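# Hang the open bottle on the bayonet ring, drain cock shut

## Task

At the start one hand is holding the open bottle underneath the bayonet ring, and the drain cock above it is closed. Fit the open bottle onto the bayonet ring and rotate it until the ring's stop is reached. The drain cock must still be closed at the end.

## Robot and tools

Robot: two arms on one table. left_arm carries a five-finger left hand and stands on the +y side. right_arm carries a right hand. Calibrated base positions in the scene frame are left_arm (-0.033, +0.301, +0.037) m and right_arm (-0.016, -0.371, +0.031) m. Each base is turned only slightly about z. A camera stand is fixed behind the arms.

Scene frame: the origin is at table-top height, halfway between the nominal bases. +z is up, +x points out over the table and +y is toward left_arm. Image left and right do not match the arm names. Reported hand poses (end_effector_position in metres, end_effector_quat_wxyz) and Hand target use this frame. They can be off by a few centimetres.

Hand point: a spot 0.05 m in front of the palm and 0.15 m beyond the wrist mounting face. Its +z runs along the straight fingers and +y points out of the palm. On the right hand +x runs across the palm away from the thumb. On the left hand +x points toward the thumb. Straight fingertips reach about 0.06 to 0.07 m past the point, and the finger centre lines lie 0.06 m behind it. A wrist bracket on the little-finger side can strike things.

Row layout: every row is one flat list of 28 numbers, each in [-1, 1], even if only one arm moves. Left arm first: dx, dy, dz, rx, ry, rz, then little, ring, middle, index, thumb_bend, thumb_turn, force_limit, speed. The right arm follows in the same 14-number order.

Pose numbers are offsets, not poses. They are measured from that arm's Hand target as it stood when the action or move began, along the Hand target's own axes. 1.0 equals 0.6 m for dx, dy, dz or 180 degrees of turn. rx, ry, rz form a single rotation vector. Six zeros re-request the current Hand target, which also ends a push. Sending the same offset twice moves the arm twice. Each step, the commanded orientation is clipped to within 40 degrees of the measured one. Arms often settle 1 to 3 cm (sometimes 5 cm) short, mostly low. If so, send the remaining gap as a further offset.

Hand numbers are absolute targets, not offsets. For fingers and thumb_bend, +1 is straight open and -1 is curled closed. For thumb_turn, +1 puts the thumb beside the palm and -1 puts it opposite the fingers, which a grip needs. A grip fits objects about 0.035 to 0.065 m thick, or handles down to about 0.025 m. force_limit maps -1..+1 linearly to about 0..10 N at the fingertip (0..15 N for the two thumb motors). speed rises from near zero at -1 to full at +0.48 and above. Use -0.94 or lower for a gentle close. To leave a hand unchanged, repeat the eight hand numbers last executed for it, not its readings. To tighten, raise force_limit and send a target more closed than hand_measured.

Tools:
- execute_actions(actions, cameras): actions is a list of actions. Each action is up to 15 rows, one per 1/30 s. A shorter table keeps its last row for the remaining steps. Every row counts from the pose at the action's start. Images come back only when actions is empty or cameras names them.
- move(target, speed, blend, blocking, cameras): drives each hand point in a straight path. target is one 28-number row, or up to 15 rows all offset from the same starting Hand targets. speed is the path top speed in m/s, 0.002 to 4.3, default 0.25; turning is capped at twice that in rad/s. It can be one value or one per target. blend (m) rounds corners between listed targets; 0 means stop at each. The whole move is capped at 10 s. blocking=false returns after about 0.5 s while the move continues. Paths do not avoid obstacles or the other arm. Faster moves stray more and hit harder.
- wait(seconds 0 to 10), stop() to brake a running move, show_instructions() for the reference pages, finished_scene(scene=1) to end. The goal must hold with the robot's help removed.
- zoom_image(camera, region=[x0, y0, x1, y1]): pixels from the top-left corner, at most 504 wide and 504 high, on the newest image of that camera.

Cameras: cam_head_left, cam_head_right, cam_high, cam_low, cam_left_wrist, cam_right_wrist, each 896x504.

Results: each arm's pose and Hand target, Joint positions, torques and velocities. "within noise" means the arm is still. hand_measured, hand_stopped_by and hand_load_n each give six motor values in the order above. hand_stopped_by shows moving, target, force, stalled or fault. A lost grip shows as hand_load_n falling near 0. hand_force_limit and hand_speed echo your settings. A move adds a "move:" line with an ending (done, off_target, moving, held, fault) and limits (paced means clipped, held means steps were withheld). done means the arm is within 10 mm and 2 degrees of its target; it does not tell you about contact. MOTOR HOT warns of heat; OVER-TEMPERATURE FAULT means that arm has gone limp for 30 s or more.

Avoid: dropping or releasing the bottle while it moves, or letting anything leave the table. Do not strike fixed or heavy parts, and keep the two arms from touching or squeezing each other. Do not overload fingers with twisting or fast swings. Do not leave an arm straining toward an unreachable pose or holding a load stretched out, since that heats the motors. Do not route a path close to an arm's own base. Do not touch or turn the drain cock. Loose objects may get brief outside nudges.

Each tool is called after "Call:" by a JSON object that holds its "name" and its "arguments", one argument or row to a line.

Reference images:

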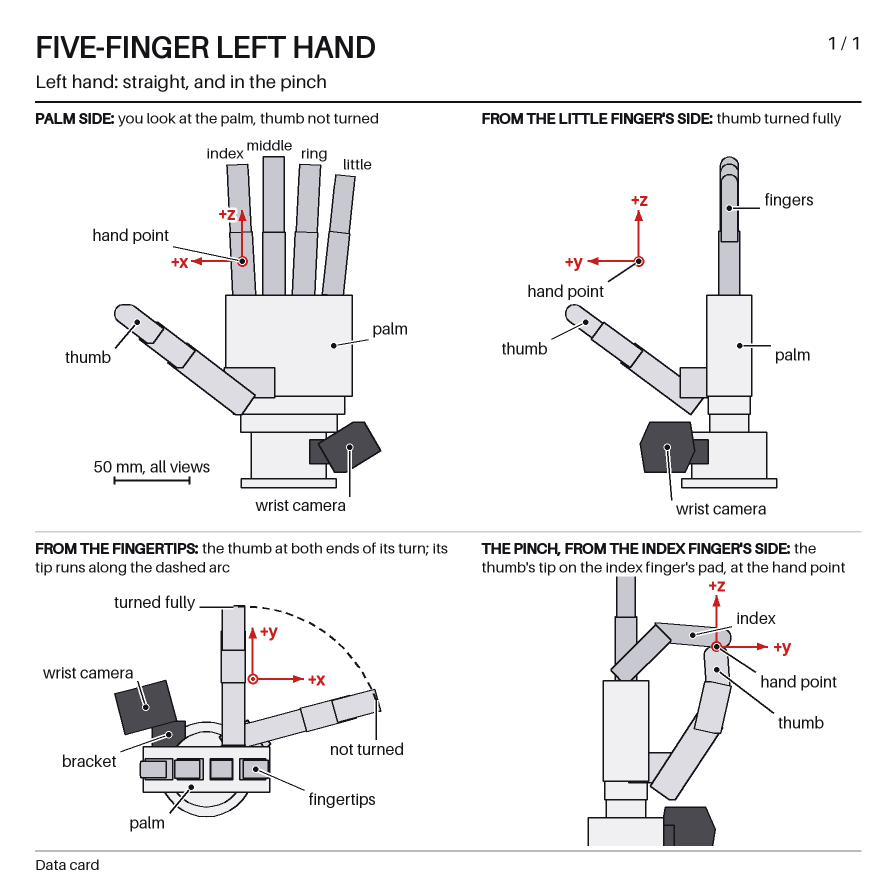

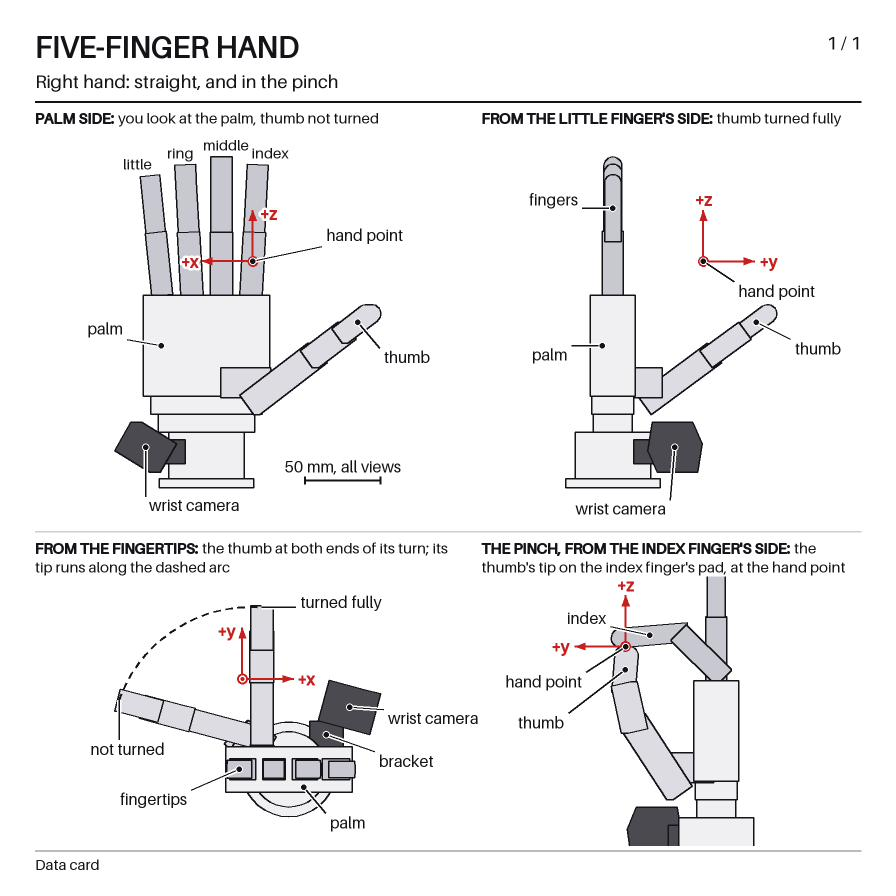

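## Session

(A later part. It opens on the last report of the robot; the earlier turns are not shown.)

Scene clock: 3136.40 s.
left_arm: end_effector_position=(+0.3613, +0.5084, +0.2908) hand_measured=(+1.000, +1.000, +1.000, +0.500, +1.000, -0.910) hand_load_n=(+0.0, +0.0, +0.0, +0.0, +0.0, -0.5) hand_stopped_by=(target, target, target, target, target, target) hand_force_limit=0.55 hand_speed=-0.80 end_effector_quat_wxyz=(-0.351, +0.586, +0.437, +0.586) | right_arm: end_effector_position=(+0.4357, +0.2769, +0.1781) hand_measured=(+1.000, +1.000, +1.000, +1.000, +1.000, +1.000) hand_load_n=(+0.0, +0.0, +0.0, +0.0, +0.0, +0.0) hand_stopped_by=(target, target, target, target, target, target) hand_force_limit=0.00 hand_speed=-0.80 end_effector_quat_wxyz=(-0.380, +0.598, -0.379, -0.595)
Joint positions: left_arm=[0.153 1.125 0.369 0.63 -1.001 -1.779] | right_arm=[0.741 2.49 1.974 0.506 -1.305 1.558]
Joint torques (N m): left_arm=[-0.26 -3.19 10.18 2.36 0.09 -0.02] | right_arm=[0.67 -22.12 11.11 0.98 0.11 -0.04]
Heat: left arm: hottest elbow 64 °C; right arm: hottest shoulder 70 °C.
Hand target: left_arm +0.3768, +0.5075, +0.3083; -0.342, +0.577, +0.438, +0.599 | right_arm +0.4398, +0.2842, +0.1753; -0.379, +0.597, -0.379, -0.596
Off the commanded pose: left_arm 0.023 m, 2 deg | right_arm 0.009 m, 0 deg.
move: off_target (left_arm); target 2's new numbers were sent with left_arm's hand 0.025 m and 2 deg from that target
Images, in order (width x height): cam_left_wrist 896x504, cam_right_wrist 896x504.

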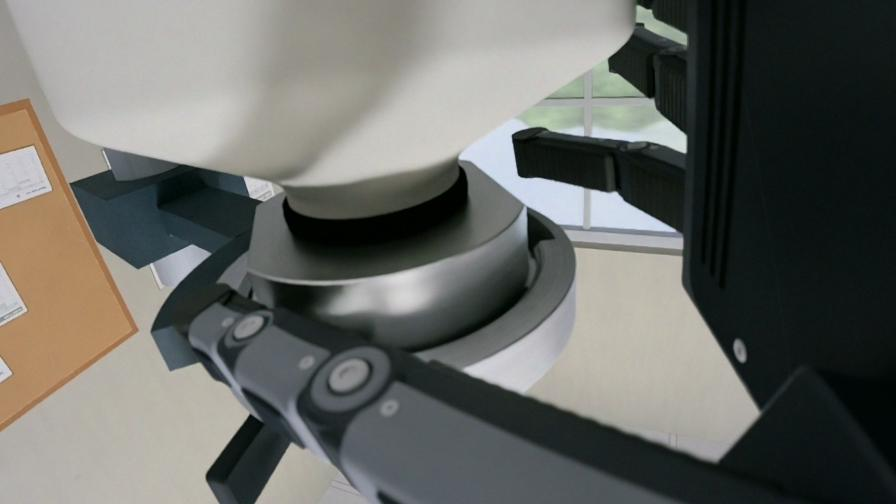

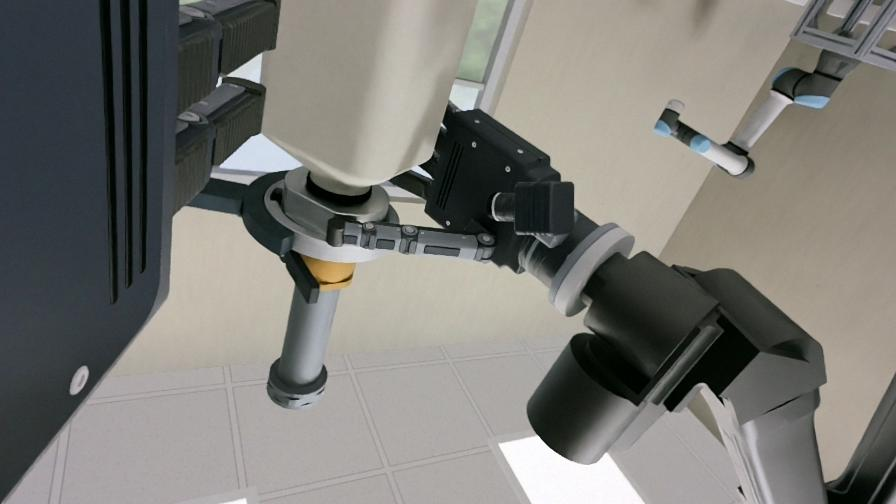

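Call:
{"name": "execute_actions", "arguments": {
  "actions": [],
  "cameras": ["cam_left_wrist","cam_right_wrist","cam_high","cam_head_left"]
}}

Scene clock: 3160.50 s.
left_arm: end_effector_position=(+0.3613, +0.5084, +0.2908) hand_measured=(+1.000, +1.000, +1.000, +0.500, +1.000, -0.910) hand_load_n=(+0.0, +0.0, +0.0, +0.0, +0.0, -0.5) hand_stopped_by=(target, target, target, target, target, target) hand_force_limit=0.55 hand_speed=-0.80 end_effector_quat_wxyz=(-0.351, +0.586, +0.437, +0.586) | right_arm: end_effector_position=(+0.4357, +0.2769, +0.1781) hand_measured=(+1.000, +1.000, +1.000, +1.000, +1.000, +1.000) hand_load_n=(+0.0, +0.0, +0.0, +0.0, +0.0, +0.0) hand_stopped_by=(target, target, target, target, target, target) hand_force_limit=0.00 hand_speed=-0.80 end_effector_quat_wxyz=(-0.380, +0.598, -0.379, -0.595)
Joint positions: left_arm=[0.153 1.125 0.369 0.63 -1.001 -1.779] | right_arm=[0.741 2.49 1.974 0.506 -1.305 1.558]
Joint velocities: within noise
Joint torques (N m): left_arm=[-0.26 -3.19 10.18 2.36 0.09 -0.02] | right_arm=[0.79 -22.42 11.12 0.95 0.09 -0.04]
Heat: left arm: hottest elbow 68 °C; right arm: hottest shoulder 70 °C.
Hand target: left_arm +0.3768, +0.5075, +0.3083; -0.342, +0.577, +0.438, +0.599 | right_arm +0.4398, +0.2842, +0.1753; -0.379, +0.597, -0.379, -0.596
Off the commanded pose: left_arm 0.023 m, 2 deg | right_arm 0.009 m, 0 deg.
Images, in order (width x height): cam_head_left 896x504, cam_high 896x504, cam_left_wrist 896x504, cam_right_wrist 896x504.

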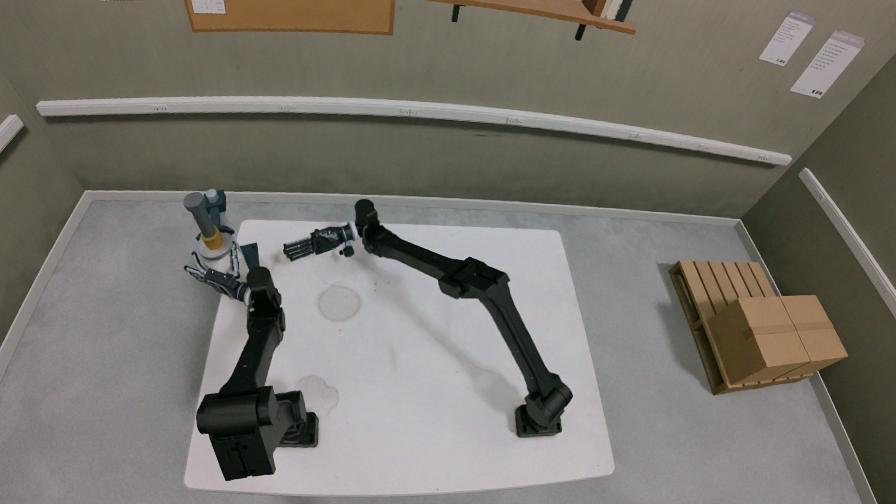

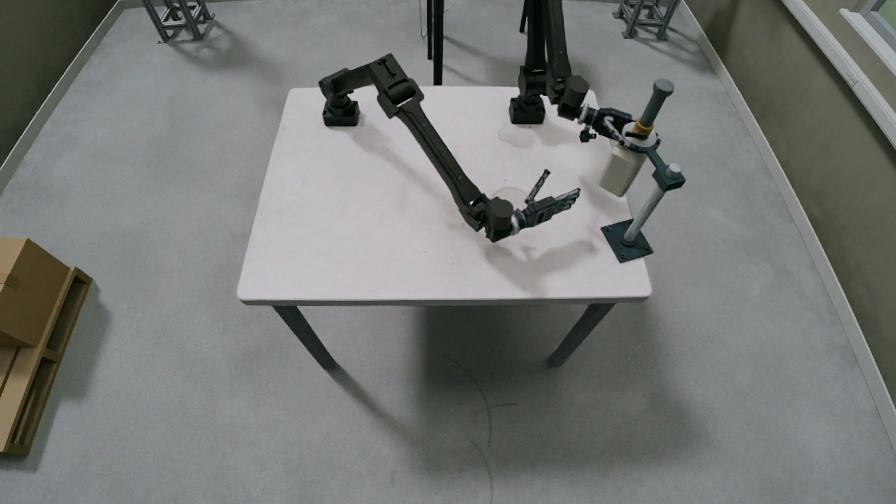

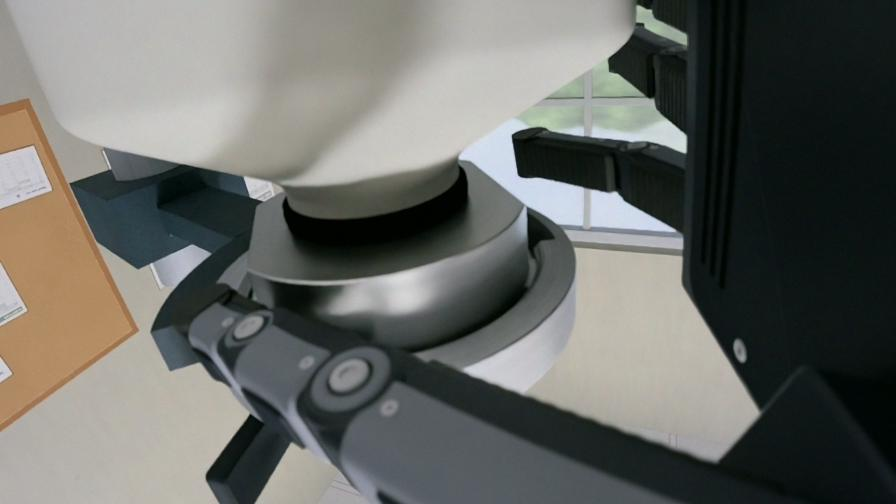

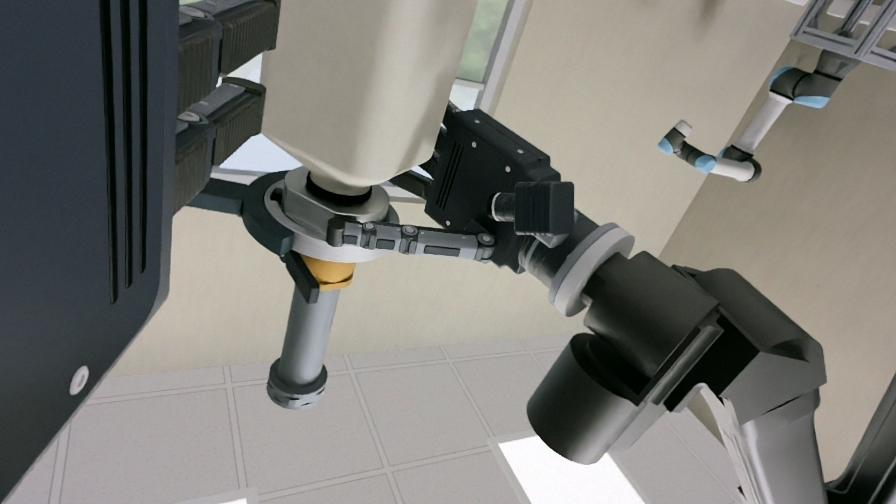

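Call:
{"name": "zoom_image", "arguments": {
  "camera": "cam_left_wrist",
  "region": [480, 190, 600, 310]
}}

Call:
{"name": "zoom_image", "arguments": {
  "camera": "cam_right_wrist",
  "region": [225, 150, 435, 310]
}}

Scaled by 4.200 from the camera's 896x504 image, which has a finer 1280x720 frame.

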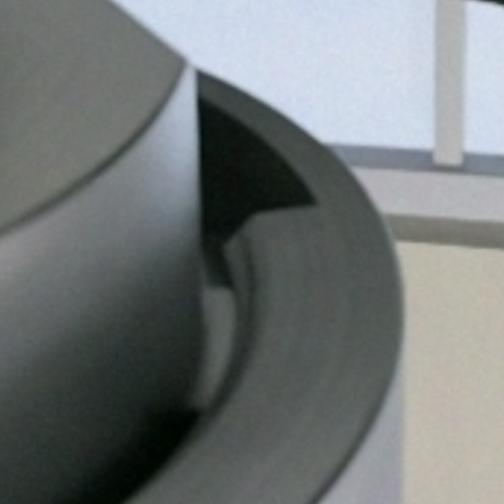

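Scaled by 2.400 from the camera's 896x504 image, which has a finer 1280x720 frame.

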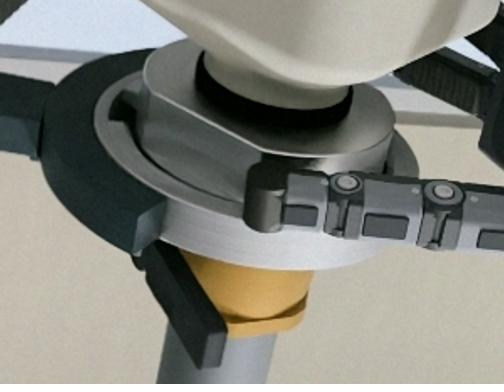

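Call:
{"name": "move", "arguments": {
  "target": [-0.0108,-0.0160,0.0001,-0.0234,-0.003,0.0012,1.0,1.0,1.0,0.5,1.0,-0.91,0.55,-0.8,0,0,0,0,0,0,1,1,1,1,1,1,0.0,-0.80],
  "speed": 0.04,
  "cameras": ["cam_right_wrist","cam_left_wrist"]
}}

Scene clock: 3194.20 s.
left_arm: end_effector_position=(+0.3699, +0.5105, +0.2909) hand_measured=(+1.000, +1.000, +1.000, +0.500, +1.000, -0.910) hand_load_n=(+0.0, +0.0, +0.0, +0.0, +0.0, -0.5) hand_stopped_by=(target, target, target, target, target, target) hand_force_limit=0.55 hand_speed=-0.80 end_effector_quat_wxyz=(-0.325, +0.602, +0.415, +0.600) | right_arm: end_effector_position=(+0.4357, +0.2769, +0.1781) hand_measured=(+1.000, +1.000, +1.000, +1.000, +1.000, +1.000) hand_load_n=(+0.0, +0.0, +0.0, +0.0, +0.0, +0.0) hand_stopped_by=(target, target, target, target, target, target) hand_force_limit=0.00 hand_speed=-0.80 end_effector_quat_wxyz=(-0.380, +0.598, -0.379, -0.595)
Joint positions: left_arm=[0.203 1.124 0.364 0.651 -0.871 -1.76] | right_arm=[0.741 2.49 1.974 0.506 -1.305 1.558]
Joint torques (N m): left_arm=[0.67 -5.01 7.2 3.12 0.3 -0.02] | right_arm=[0.67 -22.36 11.02 0.99 0.09 -0.04]
Heat: left arm: hottest elbow 70 °C; right arm: hottest shoulder 71 °C.
Hand target: left_arm +0.3687, +0.5108, +0.3005; -0.319, +0.593, +0.416, +0.611 | right_arm +0.4398, +0.2842, +0.1753; -0.379, +0.597, -0.379, -0.596
Off the commanded pose: left_arm 0.010 m, 2 deg | right_arm 0.009 m, 0 deg.
move: done
Images, in order (width x height): cam_left_wrist 896x504, cam_right_wrist 896x504.

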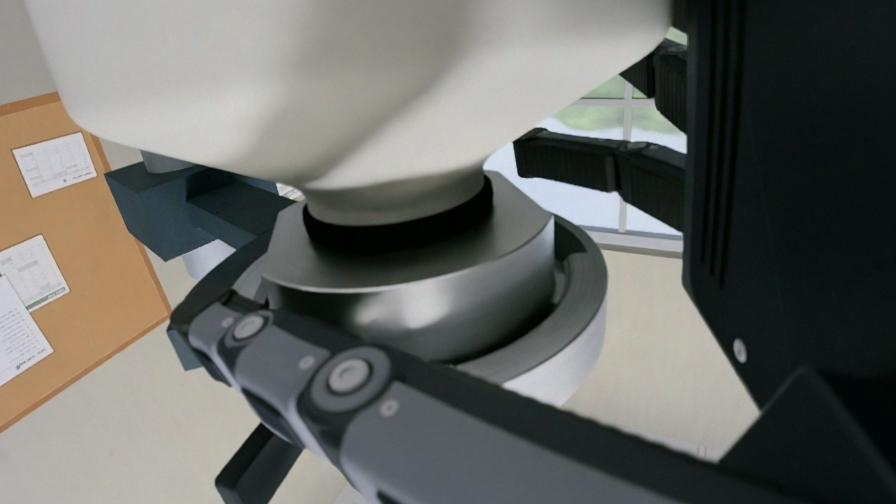

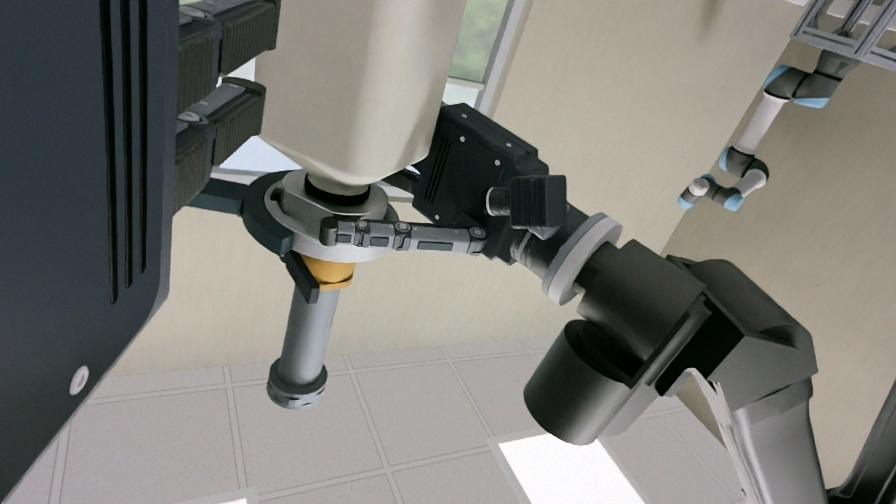

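Call:
{"name": "move", "arguments": {
  "target": [-0.0106,-0.0157,-0.0013,-0.0234,-0.003,0.0012,1.0,1.0,1.0,0.5,1.0,-0.91,0.55,-0.8,0,0,0,0,0,0,1,1,1,1,1,1,0.0,-0.80],
  "speed": 0.04,
  "cameras": ["cam_right_wrist","cam_left_wrist"]
}}

Scene clock: 3206.60 s.
left_arm: end_effector_position=(+0.3647, +0.5123, +0.2875) hand_measured=(+1.000, +1.000, +1.000, +0.500, +1.000, -0.910) hand_load_n=(+0.0, +0.0, +0.0, +0.0, +0.0, -0.5) hand_stopped_by=(target, target, target, target, target, target) hand_force_limit=0.55 hand_speed=-0.80 end_effector_quat_wxyz=(-0.295, +0.615, +0.394, +0.616) | right_arm: end_effector_position=(+0.4357, +0.2769, +0.1781) hand_measured=(+1.000, +1.000, +1.000, +1.000, +1.000, +1.000) hand_load_n=(+0.0, +0.0, +0.0, +0.0, +0.0, +0.0) hand_stopped_by=(target, target, target, target, target, target) hand_force_limit=0.00 hand_speed=-0.80 end_effector_quat_wxyz=(-0.380, +0.598, -0.379, -0.595)
Joint positions: left_arm=[0.268 1.099 0.326 0.685 -0.724 -1.752] | right_arm=[0.741 2.49 1.974 0.506 -1.305 1.558]
Joint torques (N m): left_arm=[0.97 -4.72 6.72 3.03 0.14 0.05] | right_arm=[0.79 -22.01 11 0.87 0.11 -0.04]
Heat: left arm: hottest elbow 66 °C; right arm: hottest shoulder 71 °C.
Hand target: left_arm +0.3605, +0.5136, +0.2931; -0.297, +0.608, +0.394, +0.623 | right_arm +0.4398, +0.2842, +0.1753; -0.379, +0.597, -0.379, -0.596
Off the commanded pose: left_arm 0.007 m, 1 deg | right_arm 0.009 m, 0 deg.
move: done
Images, in order (width x height): cam_left_wrist 896x504, cam_right_wrist 896x504.

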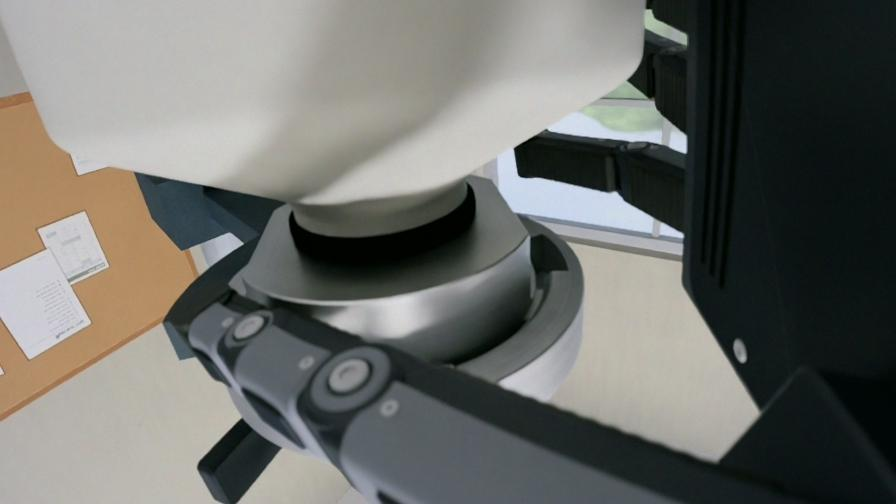

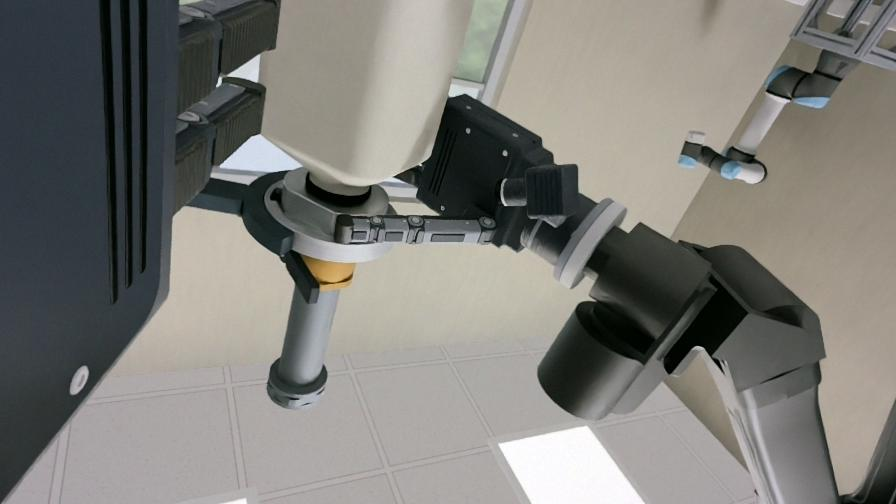

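Call:
{"name": "zoom_image", "arguments": {
  "camera": "cam_right_wrist",
  "region": [255, 160, 355, 245]
}}

Call:
{"name": "zoom_image", "arguments": {
  "camera": "cam_left_wrist",
  "region": [500, 200, 620, 320]
}}

Scaled by 5.040 from the camera's 896x504 image, which has a finer 1280x720 frame.

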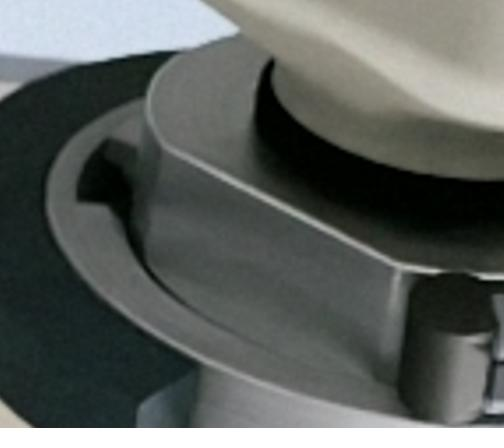

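Scaled by 4.200 from the camera's 896x504 image, which has a finer 1280x720 frame.

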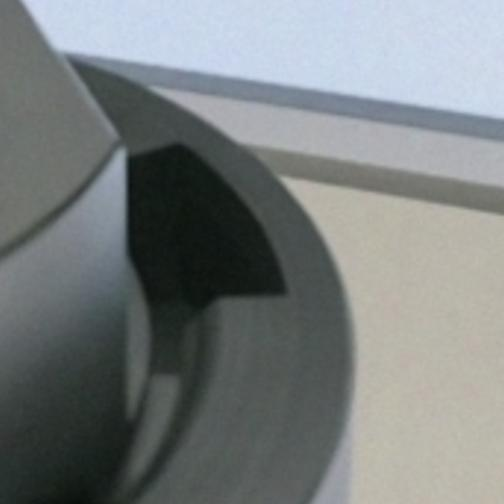

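Call:
{"name": "move", "arguments": {
  "target": [
    [0,0,0,0,0,0,1.0,1.0,1.0,0.5,1.0,-0.91,0.55,-0.88,0,0,0,0,0,0,1,1,1,1,1,1,0.0,-0.80],
    [0,0,0,0,0,0,1.0,1.0,1.0,-0.3,0.3,-0.91,0.55,-0.88,0,0,0,0,0,0,1,1,1,1,1,1,0.0,-0.80]
  ],
  "speed": 0.04,
  "cameras": ["cam_right_wrist","cam_left_wrist"]
}}

Scene clock: 3227.00 s.
left_arm: end_effector_position=(+0.3656, +0.5107, +0.2879) hand_measured=(+1.000, +1.000, +1.000, +0.226, +0.856, -0.910) hand_load_n=(+0.0, +0.0, +0.0, +11.0, +11.0, -0.5) hand_stopped_by=(target, target, target, force, force, target) hand_force_limit=0.55 hand_speed=-0.88 end_effector_quat_wxyz=(-0.294, +0.617, +0.390, +0.617) | right_arm: end_effector_position=(+0.4357, +0.2769, +0.1781) hand_measured=(+1.000, +1.000, +1.000, +1.000, +1.000, +1.000) hand_load_n=(+0.0, +0.0, +0.0, +0.0, +0.0, +0.0) hand_stopped_by=(target, target, target, target, target, target) hand_force_limit=0.00 hand_speed=-0.80 end_effector_quat_wxyz=(-0.380, +0.598, -0.379, -0.595)
Joint positions: left_arm=[0.268 1.097 0.326 0.685 -0.715 -1.747] | right_arm=[0.741 2.49 1.974 0.506 -1.305 1.558]
Joint torques (N m): left_arm=[0.91 -4.54 6.78 3.04 -0.2 -0.01] | right_arm=[0.62 -21.89 11.04 0.94 0.1 -0.06]
Heat: left arm: hottest elbow 61 °C; right arm: hottest shoulder 71 °C.
Hand target: left_arm +0.3606, +0.5135, +0.2929; -0.297, +0.608, +0.394, +0.623 | right_arm +0.4398, +0.2842, +0.1753; -0.379, +0.597, -0.379, -0.596
Off the commanded pose: left_arm 0.008 m, 1 deg | right_arm 0.009 m, 0 deg.
move: done
Images, in order (width x height): cam_left_wrist 896x504, cam_right_wrist 896x504.

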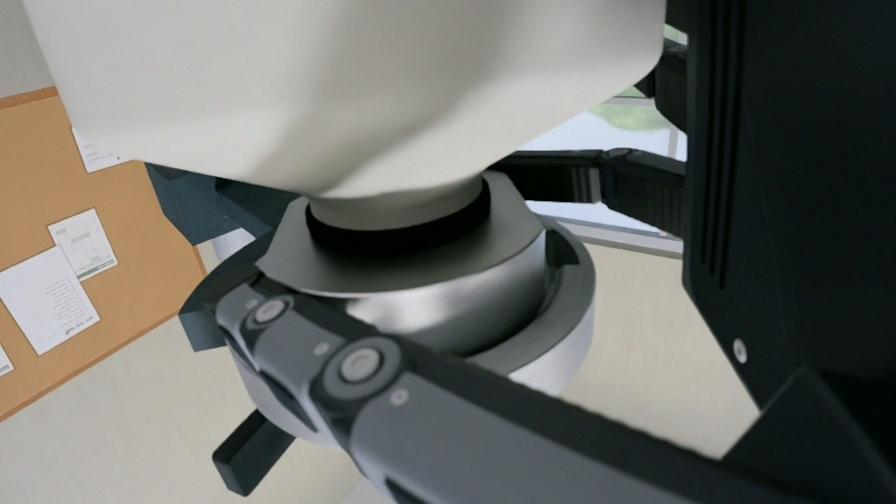

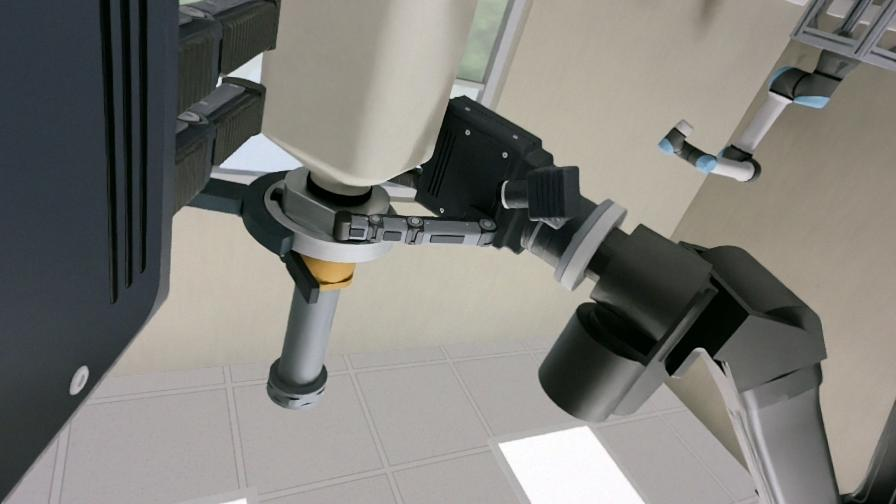

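Call:
{"name": "zoom_image", "arguments": {
  "camera": "cam_right_wrist",
  "region": [255, 160, 355, 245]
}}

Call:
{"name": "zoom_image", "arguments": {
  "camera": "cam_left_wrist",
  "region": [500, 200, 620, 320]
}}

Scaled by 5.040 from the camera's 896x504 image, which has a finer 1280x720 frame.

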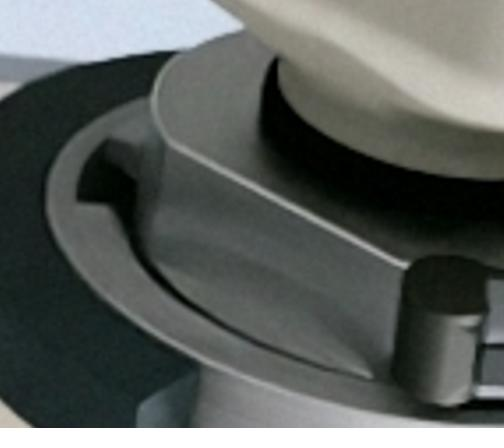

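Scaled by 4.200 from the camera's 896x504 image, which has a finer 1280x720 frame.

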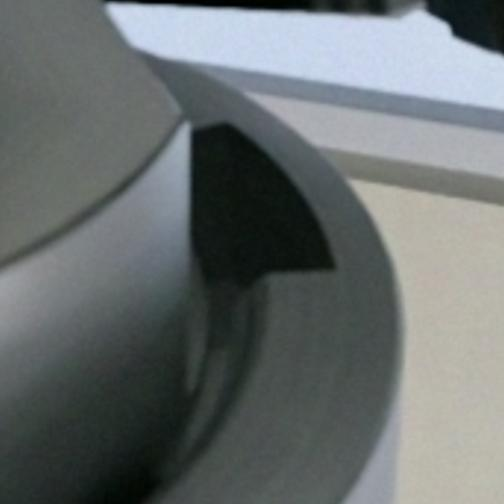

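Call:
{"name": "move", "arguments": {
  "target": [0.0200,0.0158,0.0031,0,0,0,1.0,1.0,1.0,-0.3,0.3,-0.91,0.55,-0.88,0,0,0,0,0,0,1,1,1,1,1,1,0.0,-0.80],
  "speed": 0.03,
  "cameras": []
}}

Scene clock: 3239.30 s.
left_arm: end_effector_position=(+0.3652, +0.5105, +0.2880) hand_measured=(+1.000, +1.000, +1.000, +0.226, +0.856, -0.910) hand_load_n=(+0.0, +0.0, +0.0, +12.5, +10.5, -1.0) hand_stopped_by=(target, target, target, force, force, target) hand_force_limit=0.55 hand_speed=-0.88 end_effector_quat_wxyz=(-0.297, +0.620, +0.390, +0.613) | right_arm: end_effector_position=(+0.4357, +0.2769, +0.1781) hand_measured=(+1.000, +1.000, +1.000, +1.000, +1.000, +1.000) hand_load_n=(+0.0, +0.0, +0.0, +0.0, +0.0, +0.0) hand_stopped_by=(target, target, target, target, target, target) hand_force_limit=0.00 hand_speed=-0.80 end_effector_quat_wxyz=(-0.380, +0.598, -0.379, -0.595)
Joint positions: left_arm=[0.265 1.086 0.329 0.662 -0.722 -1.745] | right_arm=[0.741 2.49 1.974 0.506 -1.305 1.558]
Joint torques (N m): left_arm=[-0.09 -5.25 9.02 1.7 -0.58 -0.04] | right_arm=[0.67 -21.95 10.99 0.9 0.08 -0.04]
Heat: left arm: hottest elbow 60 °C; right arm: hottest shoulder 71 °C.
Hand target: left_arm +0.3686, +0.5115, +0.3060; -0.297, +0.608, +0.394, +0.623 | right_arm +0.4398, +0.2842, +0.1753; -0.379, +0.597, -0.379, -0.596
Off the commanded pose: left_arm 0.018 m, 2 deg | right_arm 0.009 m, 0 deg.
move: off_target (left_arm)
No camera images: "cameras" was empty.

Call:
{"name": "move", "arguments": {
  "target": [0.0152,0.0019,0.0057,0.0220,0.0003,-0.0009,1.0,1.0,1.0,-0.3,0.3,-0.91,0.55,-0.88,0,0,0,0,0,0,1,1,1,1,1,1,0.0,-0.80],
  "speed": 0.03,
  "cameras": ["cam_right_wrist","cam_left_wrist"]
}}

Call:
{"name": "zoom_image", "arguments": {
  "camera": "cam_right_wrist",
  "region": [255, 160, 355, 245]
}}

Call:
{"name": "zoom_image", "arguments": {
  "camera": "cam_left_wrist",
  "region": [500, 200, 620, 320]
}}

Scene clock: 3254.07 s.
left_arm: end_effector_position=(+0.3632, +0.5097, +0.2888) hand_measured=(+1.000, +1.000, +1.000, +0.226, +0.856, -0.910) hand_load_n=(-0.5, +0.0, +0.0, +10.5, +11.0, -1.5) hand_stopped_by=(target, target, target, force, force, target) hand_force_limit=0.55 hand_speed=-0.88 end_effector_quat_wxyz=(-0.321, +0.616, +0.404, +0.595) | right_arm: end_effector_position=(+0.4357, +0.2769, +0.1781) hand_measured=(+1.000, +1.000, +1.000, +1.000, +1.000, +1.000) hand_load_n=(+0.5, +0.0, +0.0, +0.0, +0.0, +0.0) hand_stopped_by=(target, target, target, target, target, target) hand_force_limit=0.00 hand_speed=-0.80 end_effector_quat_wxyz=(-0.380, +0.598, -0.379, -0.595)
Joint positions: left_arm=[0.222 1.075 0.347 0.601 -0.827 -1.75] | right_arm=[0.741 2.49 1.974 0.506 -1.305 1.558]
Joint torques (N m): left_arm=[0.38 -4.6 10.47 1.61 -0.59 -0.17] | right_arm=[1.03 -22.07 11.04 0.99 0.11 -0.04]
Heat: left arm: hottest elbow 62 °C; right arm: hottest shoulder 71 °C.
Hand target: left_arm +0.3706, +0.5149, +0.3150; -0.317, +0.596, +0.416, +0.609 | right_arm +0.4398, +0.2842, +0.1753; -0.379, +0.597, -0.379, -0.596
Off the commanded pose: left_arm 0.028 m, 3 deg | right_arm 0.009 m, 0 deg.
move: off_target (left_arm)
Images, in order (width x height): cam_left_wrist 896x504, cam_right_wrist 896x504.

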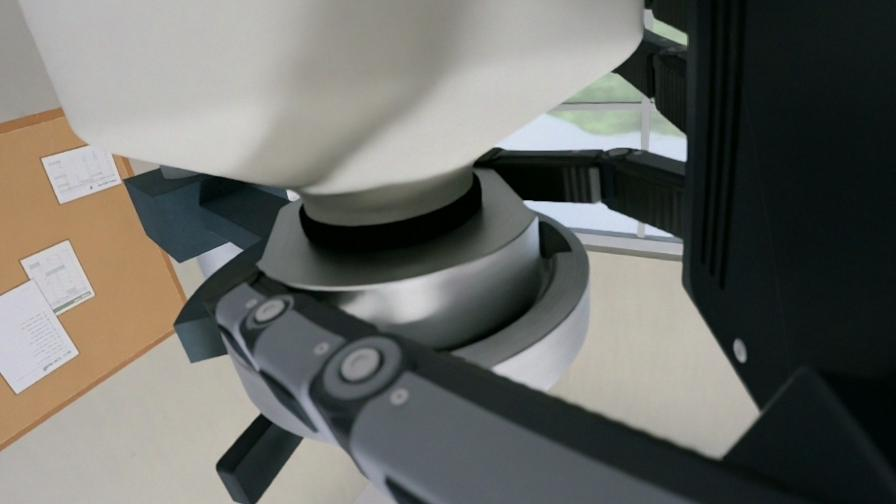

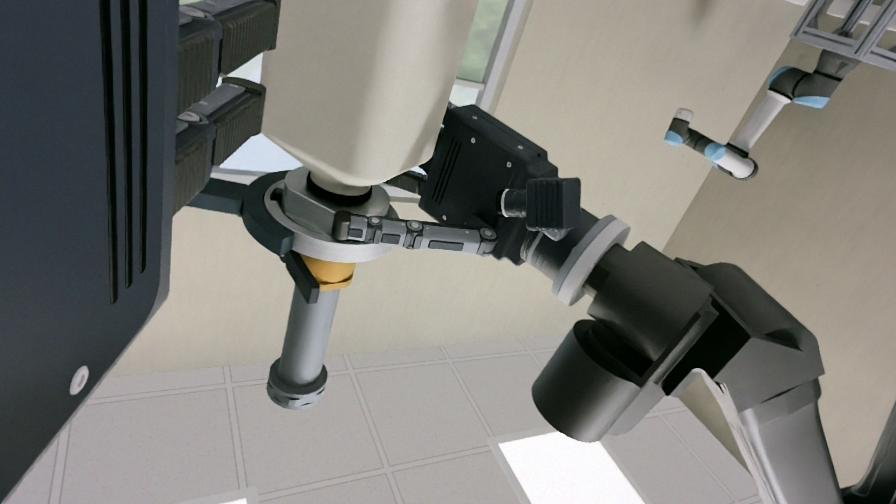

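Scaled by 5.040 from the camera's 896x504 image, which has a finer 1280x720 frame.

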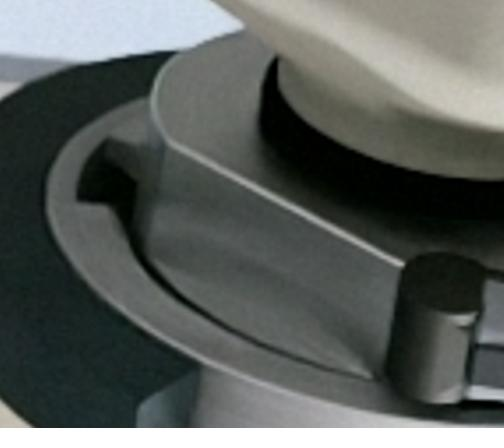

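Scaled by 4.200 from the camera's 896x504 image, which has a finer 1280x720 frame.

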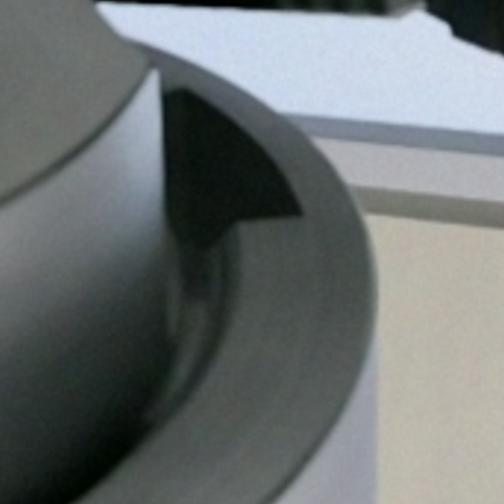

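Call:
{"name": "zoom_image", "arguments": {
  "camera": "cam_left_wrist",
  "region": [525, 225, 585, 285]
}}

Call:
{"name": "zoom_image", "arguments": {
  "camera": "cam_right_wrist",
  "region": [275, 175, 345, 235]
}}

Scaled by 8.400 from the camera's 896x504 image, which has a finer 1280x720 frame.

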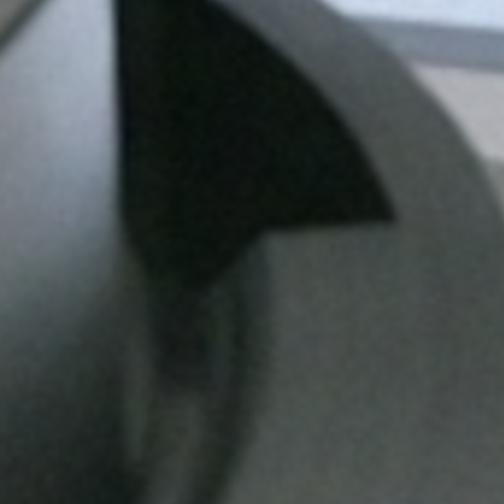

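Scaled by 7.200 from the camera's 896x504 image, which has a finer 1280x720 frame.

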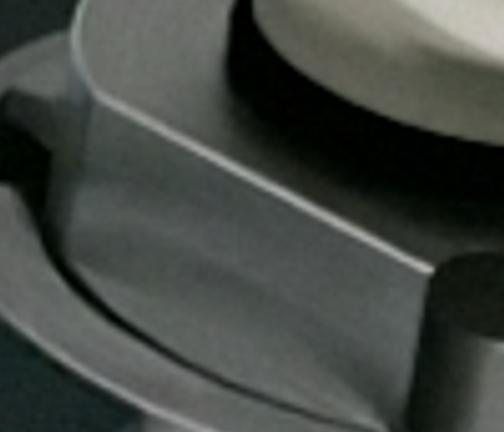

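Call:
{"name": "move", "arguments": {
  "target": [-0.0011,0.0046,0.0053,0.0220,0.0003,-0.0010,1.0,1.0,1.0,-0.3,0.3,-0.91,0.55,-0.88,0,0,0,0,0,0,1,1,1,1,1,1,0.0,-0.80],
  "speed": 0.03,
  "cameras": ["cam_right_wrist","cam_left_wrist"]
}}

Call:
{"name": "zoom_image", "arguments": {
  "camera": "cam_right_wrist",
  "region": [275, 175, 345, 235]
}}

Call:
{"name": "zoom_image", "arguments": {
  "camera": "cam_left_wrist",
  "region": [525, 225, 585, 285]
}}

Scene clock: 3274.43 s.
left_arm: end_effector_position=(+0.3611, +0.5084, +0.2898) hand_measured=(+1.000, +1.000, +1.000, +0.226, +0.856, -0.910) hand_load_n=(+0.0, +0.0, +0.0, +10.0, +10.5, -3.5) hand_stopped_by=(target, target, target, force, force, target) hand_force_limit=0.55 hand_speed=-0.88 end_effector_quat_wxyz=(-0.342, +0.604, +0.422, +0.583) | right_arm: end_effector_position=(+0.4357, +0.2769, +0.1781) hand_measured=(+1.000, +1.000, +1.000, +1.000, +1.000, +1.000) hand_load_n=(+0.0, +0.0, +0.0, +0.0, +0.0, -0.5) hand_stopped_by=(target, target, target, target, target, target) hand_force_limit=0.00 hand_speed=-0.80 end_effector_quat_wxyz=(-0.380, +0.598, -0.379, -0.595)
Joint positions: left_arm=[0.178 1.084 0.363 0.575 -0.934 -1.766] | right_arm=[0.741 2.49 1.974 0.506 -1.305 1.558]
Joint torques (N m): left_arm=[0.67 -2.96 11.45 1.74 -0.63 -0.28] | right_arm=[0.91 -21.54 11.07 0.85 0.11 -0.04]
Heat: left arm: hottest elbow 64 °C; right arm: hottest shoulder 71 °C.
Hand target: left_arm +0.3744, +0.5164, +0.3145; -0.336, +0.584, +0.437, +0.595 | right_arm +0.4398, +0.2842, +0.1753; -0.379, +0.597, -0.379, -0.596
Off the commanded pose: left_arm 0.029 m, 3 deg | right_arm 0.009 m, 0 deg.
move: off_target (left_arm)
Images, in order (width x height): cam_left_wrist 896x504, cam_right_wrist 896x504.

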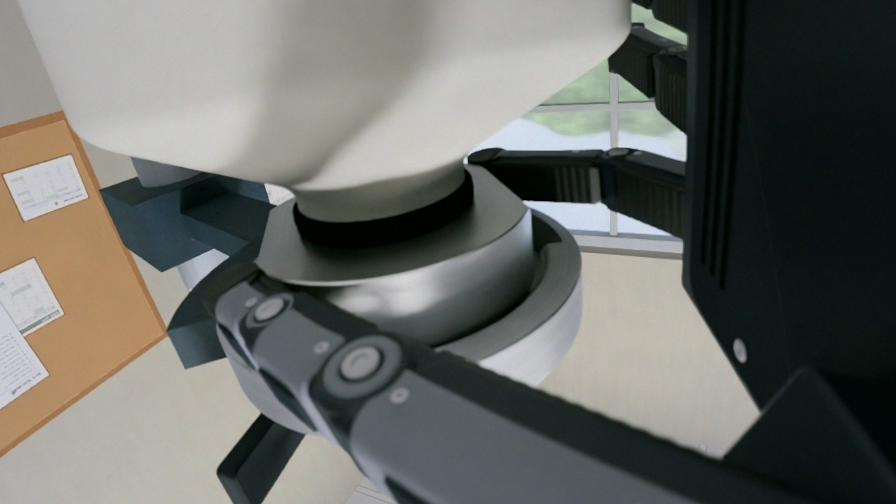

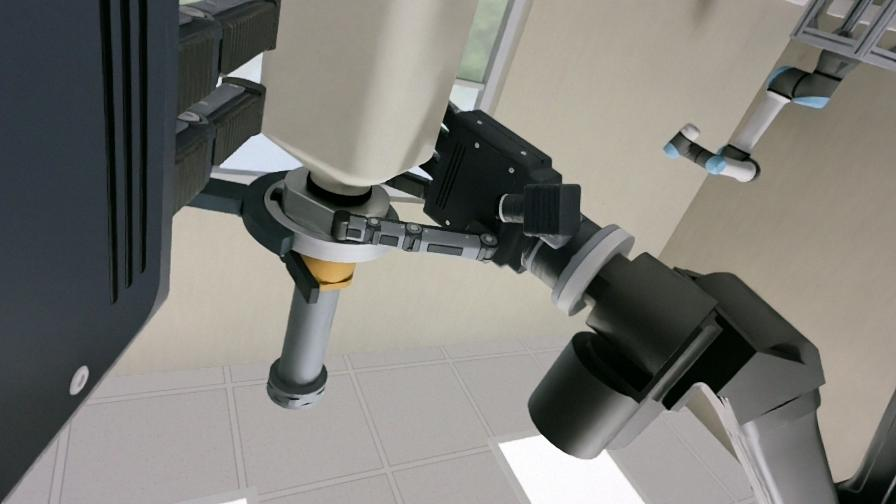

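Scaled by 7.200 from the camera's 896x504 image, which has a finer 1280x720 frame.

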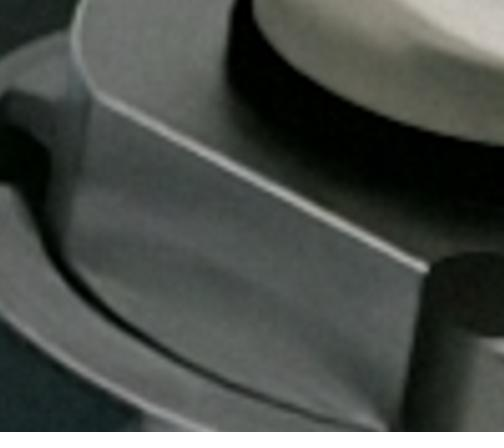

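Scaled by 8.400 from the camera's 896x504 image, which has a finer 1280x720 frame.

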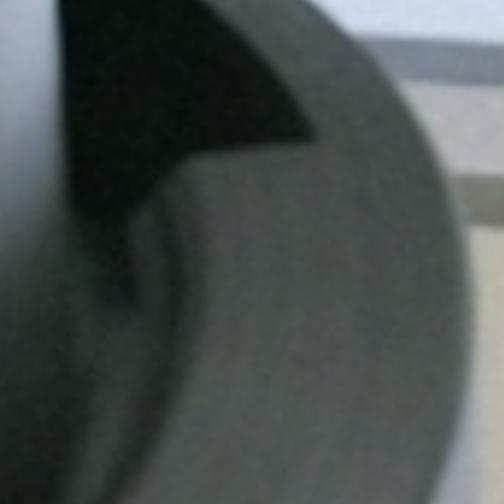

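Call:
{"name": "move", "arguments": {
  "target": [-0.0073,0.0072,0.0049,0,0,0,1.0,1.0,1.0,-0.3,0.3,-0.91,0.55,-0.88,0,0,0,0,0,0,1,1,1,1,1,1,0.0,-0.80],
  "speed": 0.03,
  "cameras": ["cam_right_wrist","cam_left_wrist"]
}}

Call:
{"name": "zoom_image", "arguments": {
  "camera": "cam_right_wrist",
  "region": [275, 175, 345, 235]
}}

Scene clock: 3305.73 s.
left_arm: end_effector_position=(+0.3625, +0.5087, +0.2889) hand_measured=(+1.000, +1.000, +1.000, +0.226, +0.856, -0.910) hand_load_n=(+0.0, +0.0, +0.0, +9.0, +12.0, -3.0) hand_stopped_by=(target, target, target, force, force, target) hand_force_limit=0.55 hand_speed=-0.88 end_effector_quat_wxyz=(-0.341, +0.601, +0.428, +0.583) | right_arm: end_effector_position=(+0.4357, +0.2769, +0.1781) hand_measured=(+1.000, +1.000, +1.000, +1.000, +1.000, +1.000) hand_load_n=(+0.0, +0.0, +0.0, +0.0, -0.5, +0.0) hand_stopped_by=(target, target, target, target, target, target) hand_force_limit=0.00 hand_speed=-0.80 end_effector_quat_wxyz=(-0.380, +0.598, -0.379, -0.595)
Joint positions: left_arm=[0.172 1.097 0.369 0.575 -0.948 -1.786] | right_arm=[0.741 2.49 1.974 0.506 -1.305 1.558]
Joint torques (N m): left_arm=[0.91 -1.79 11.48 2.62 -0.19 -0.08] | right_arm=[0.67 -21.66 10.96 0.91 0.08 -0.06]
Heat: left arm: hottest elbow 71 °C; right arm: hottest shoulder 71 °C.
Hand target: left_arm +0.3800, +0.5169, +0.3105; -0.336, +0.584, +0.437, +0.595 | right_arm +0.4398, +0.2842, +0.1753; -0.379, +0.597, -0.379, -0.596
Off the commanded pose: left_arm 0.029 m, 3 deg | right_arm 0.009 m, 0 deg.
move: off_target (left_arm)
Images, in order (width x height): cam_left_wrist 896x504, cam_right_wrist 896x504.

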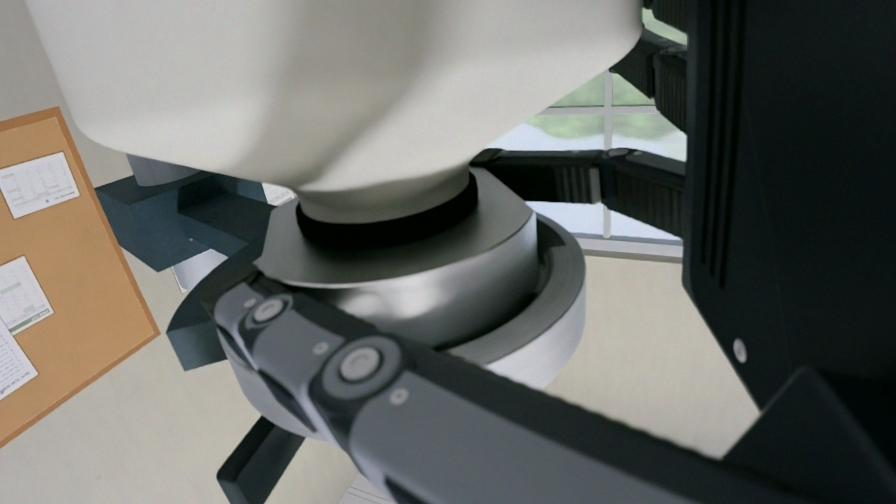

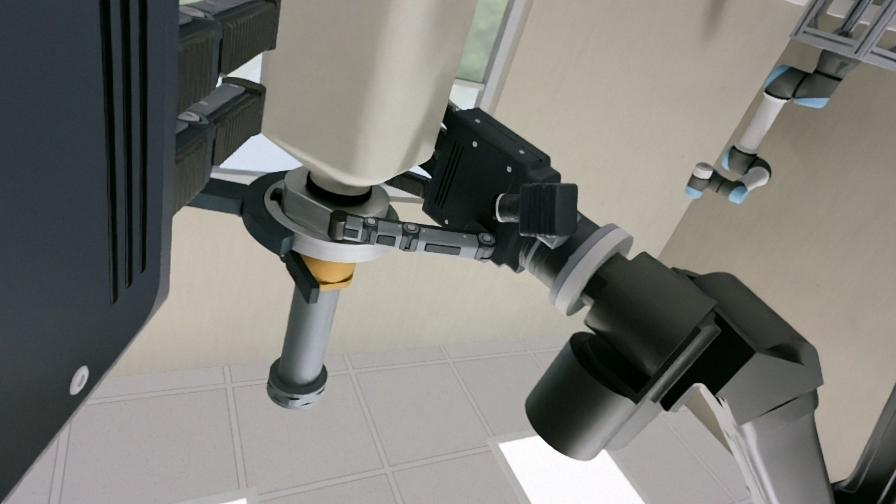

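Scaled by 7.200 from the camera's 896x504 image, which has a finer 1280x720 frame.

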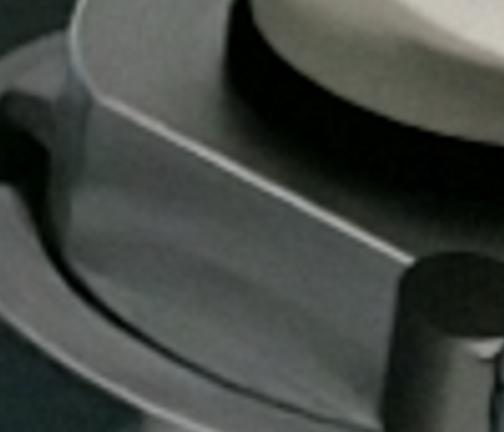

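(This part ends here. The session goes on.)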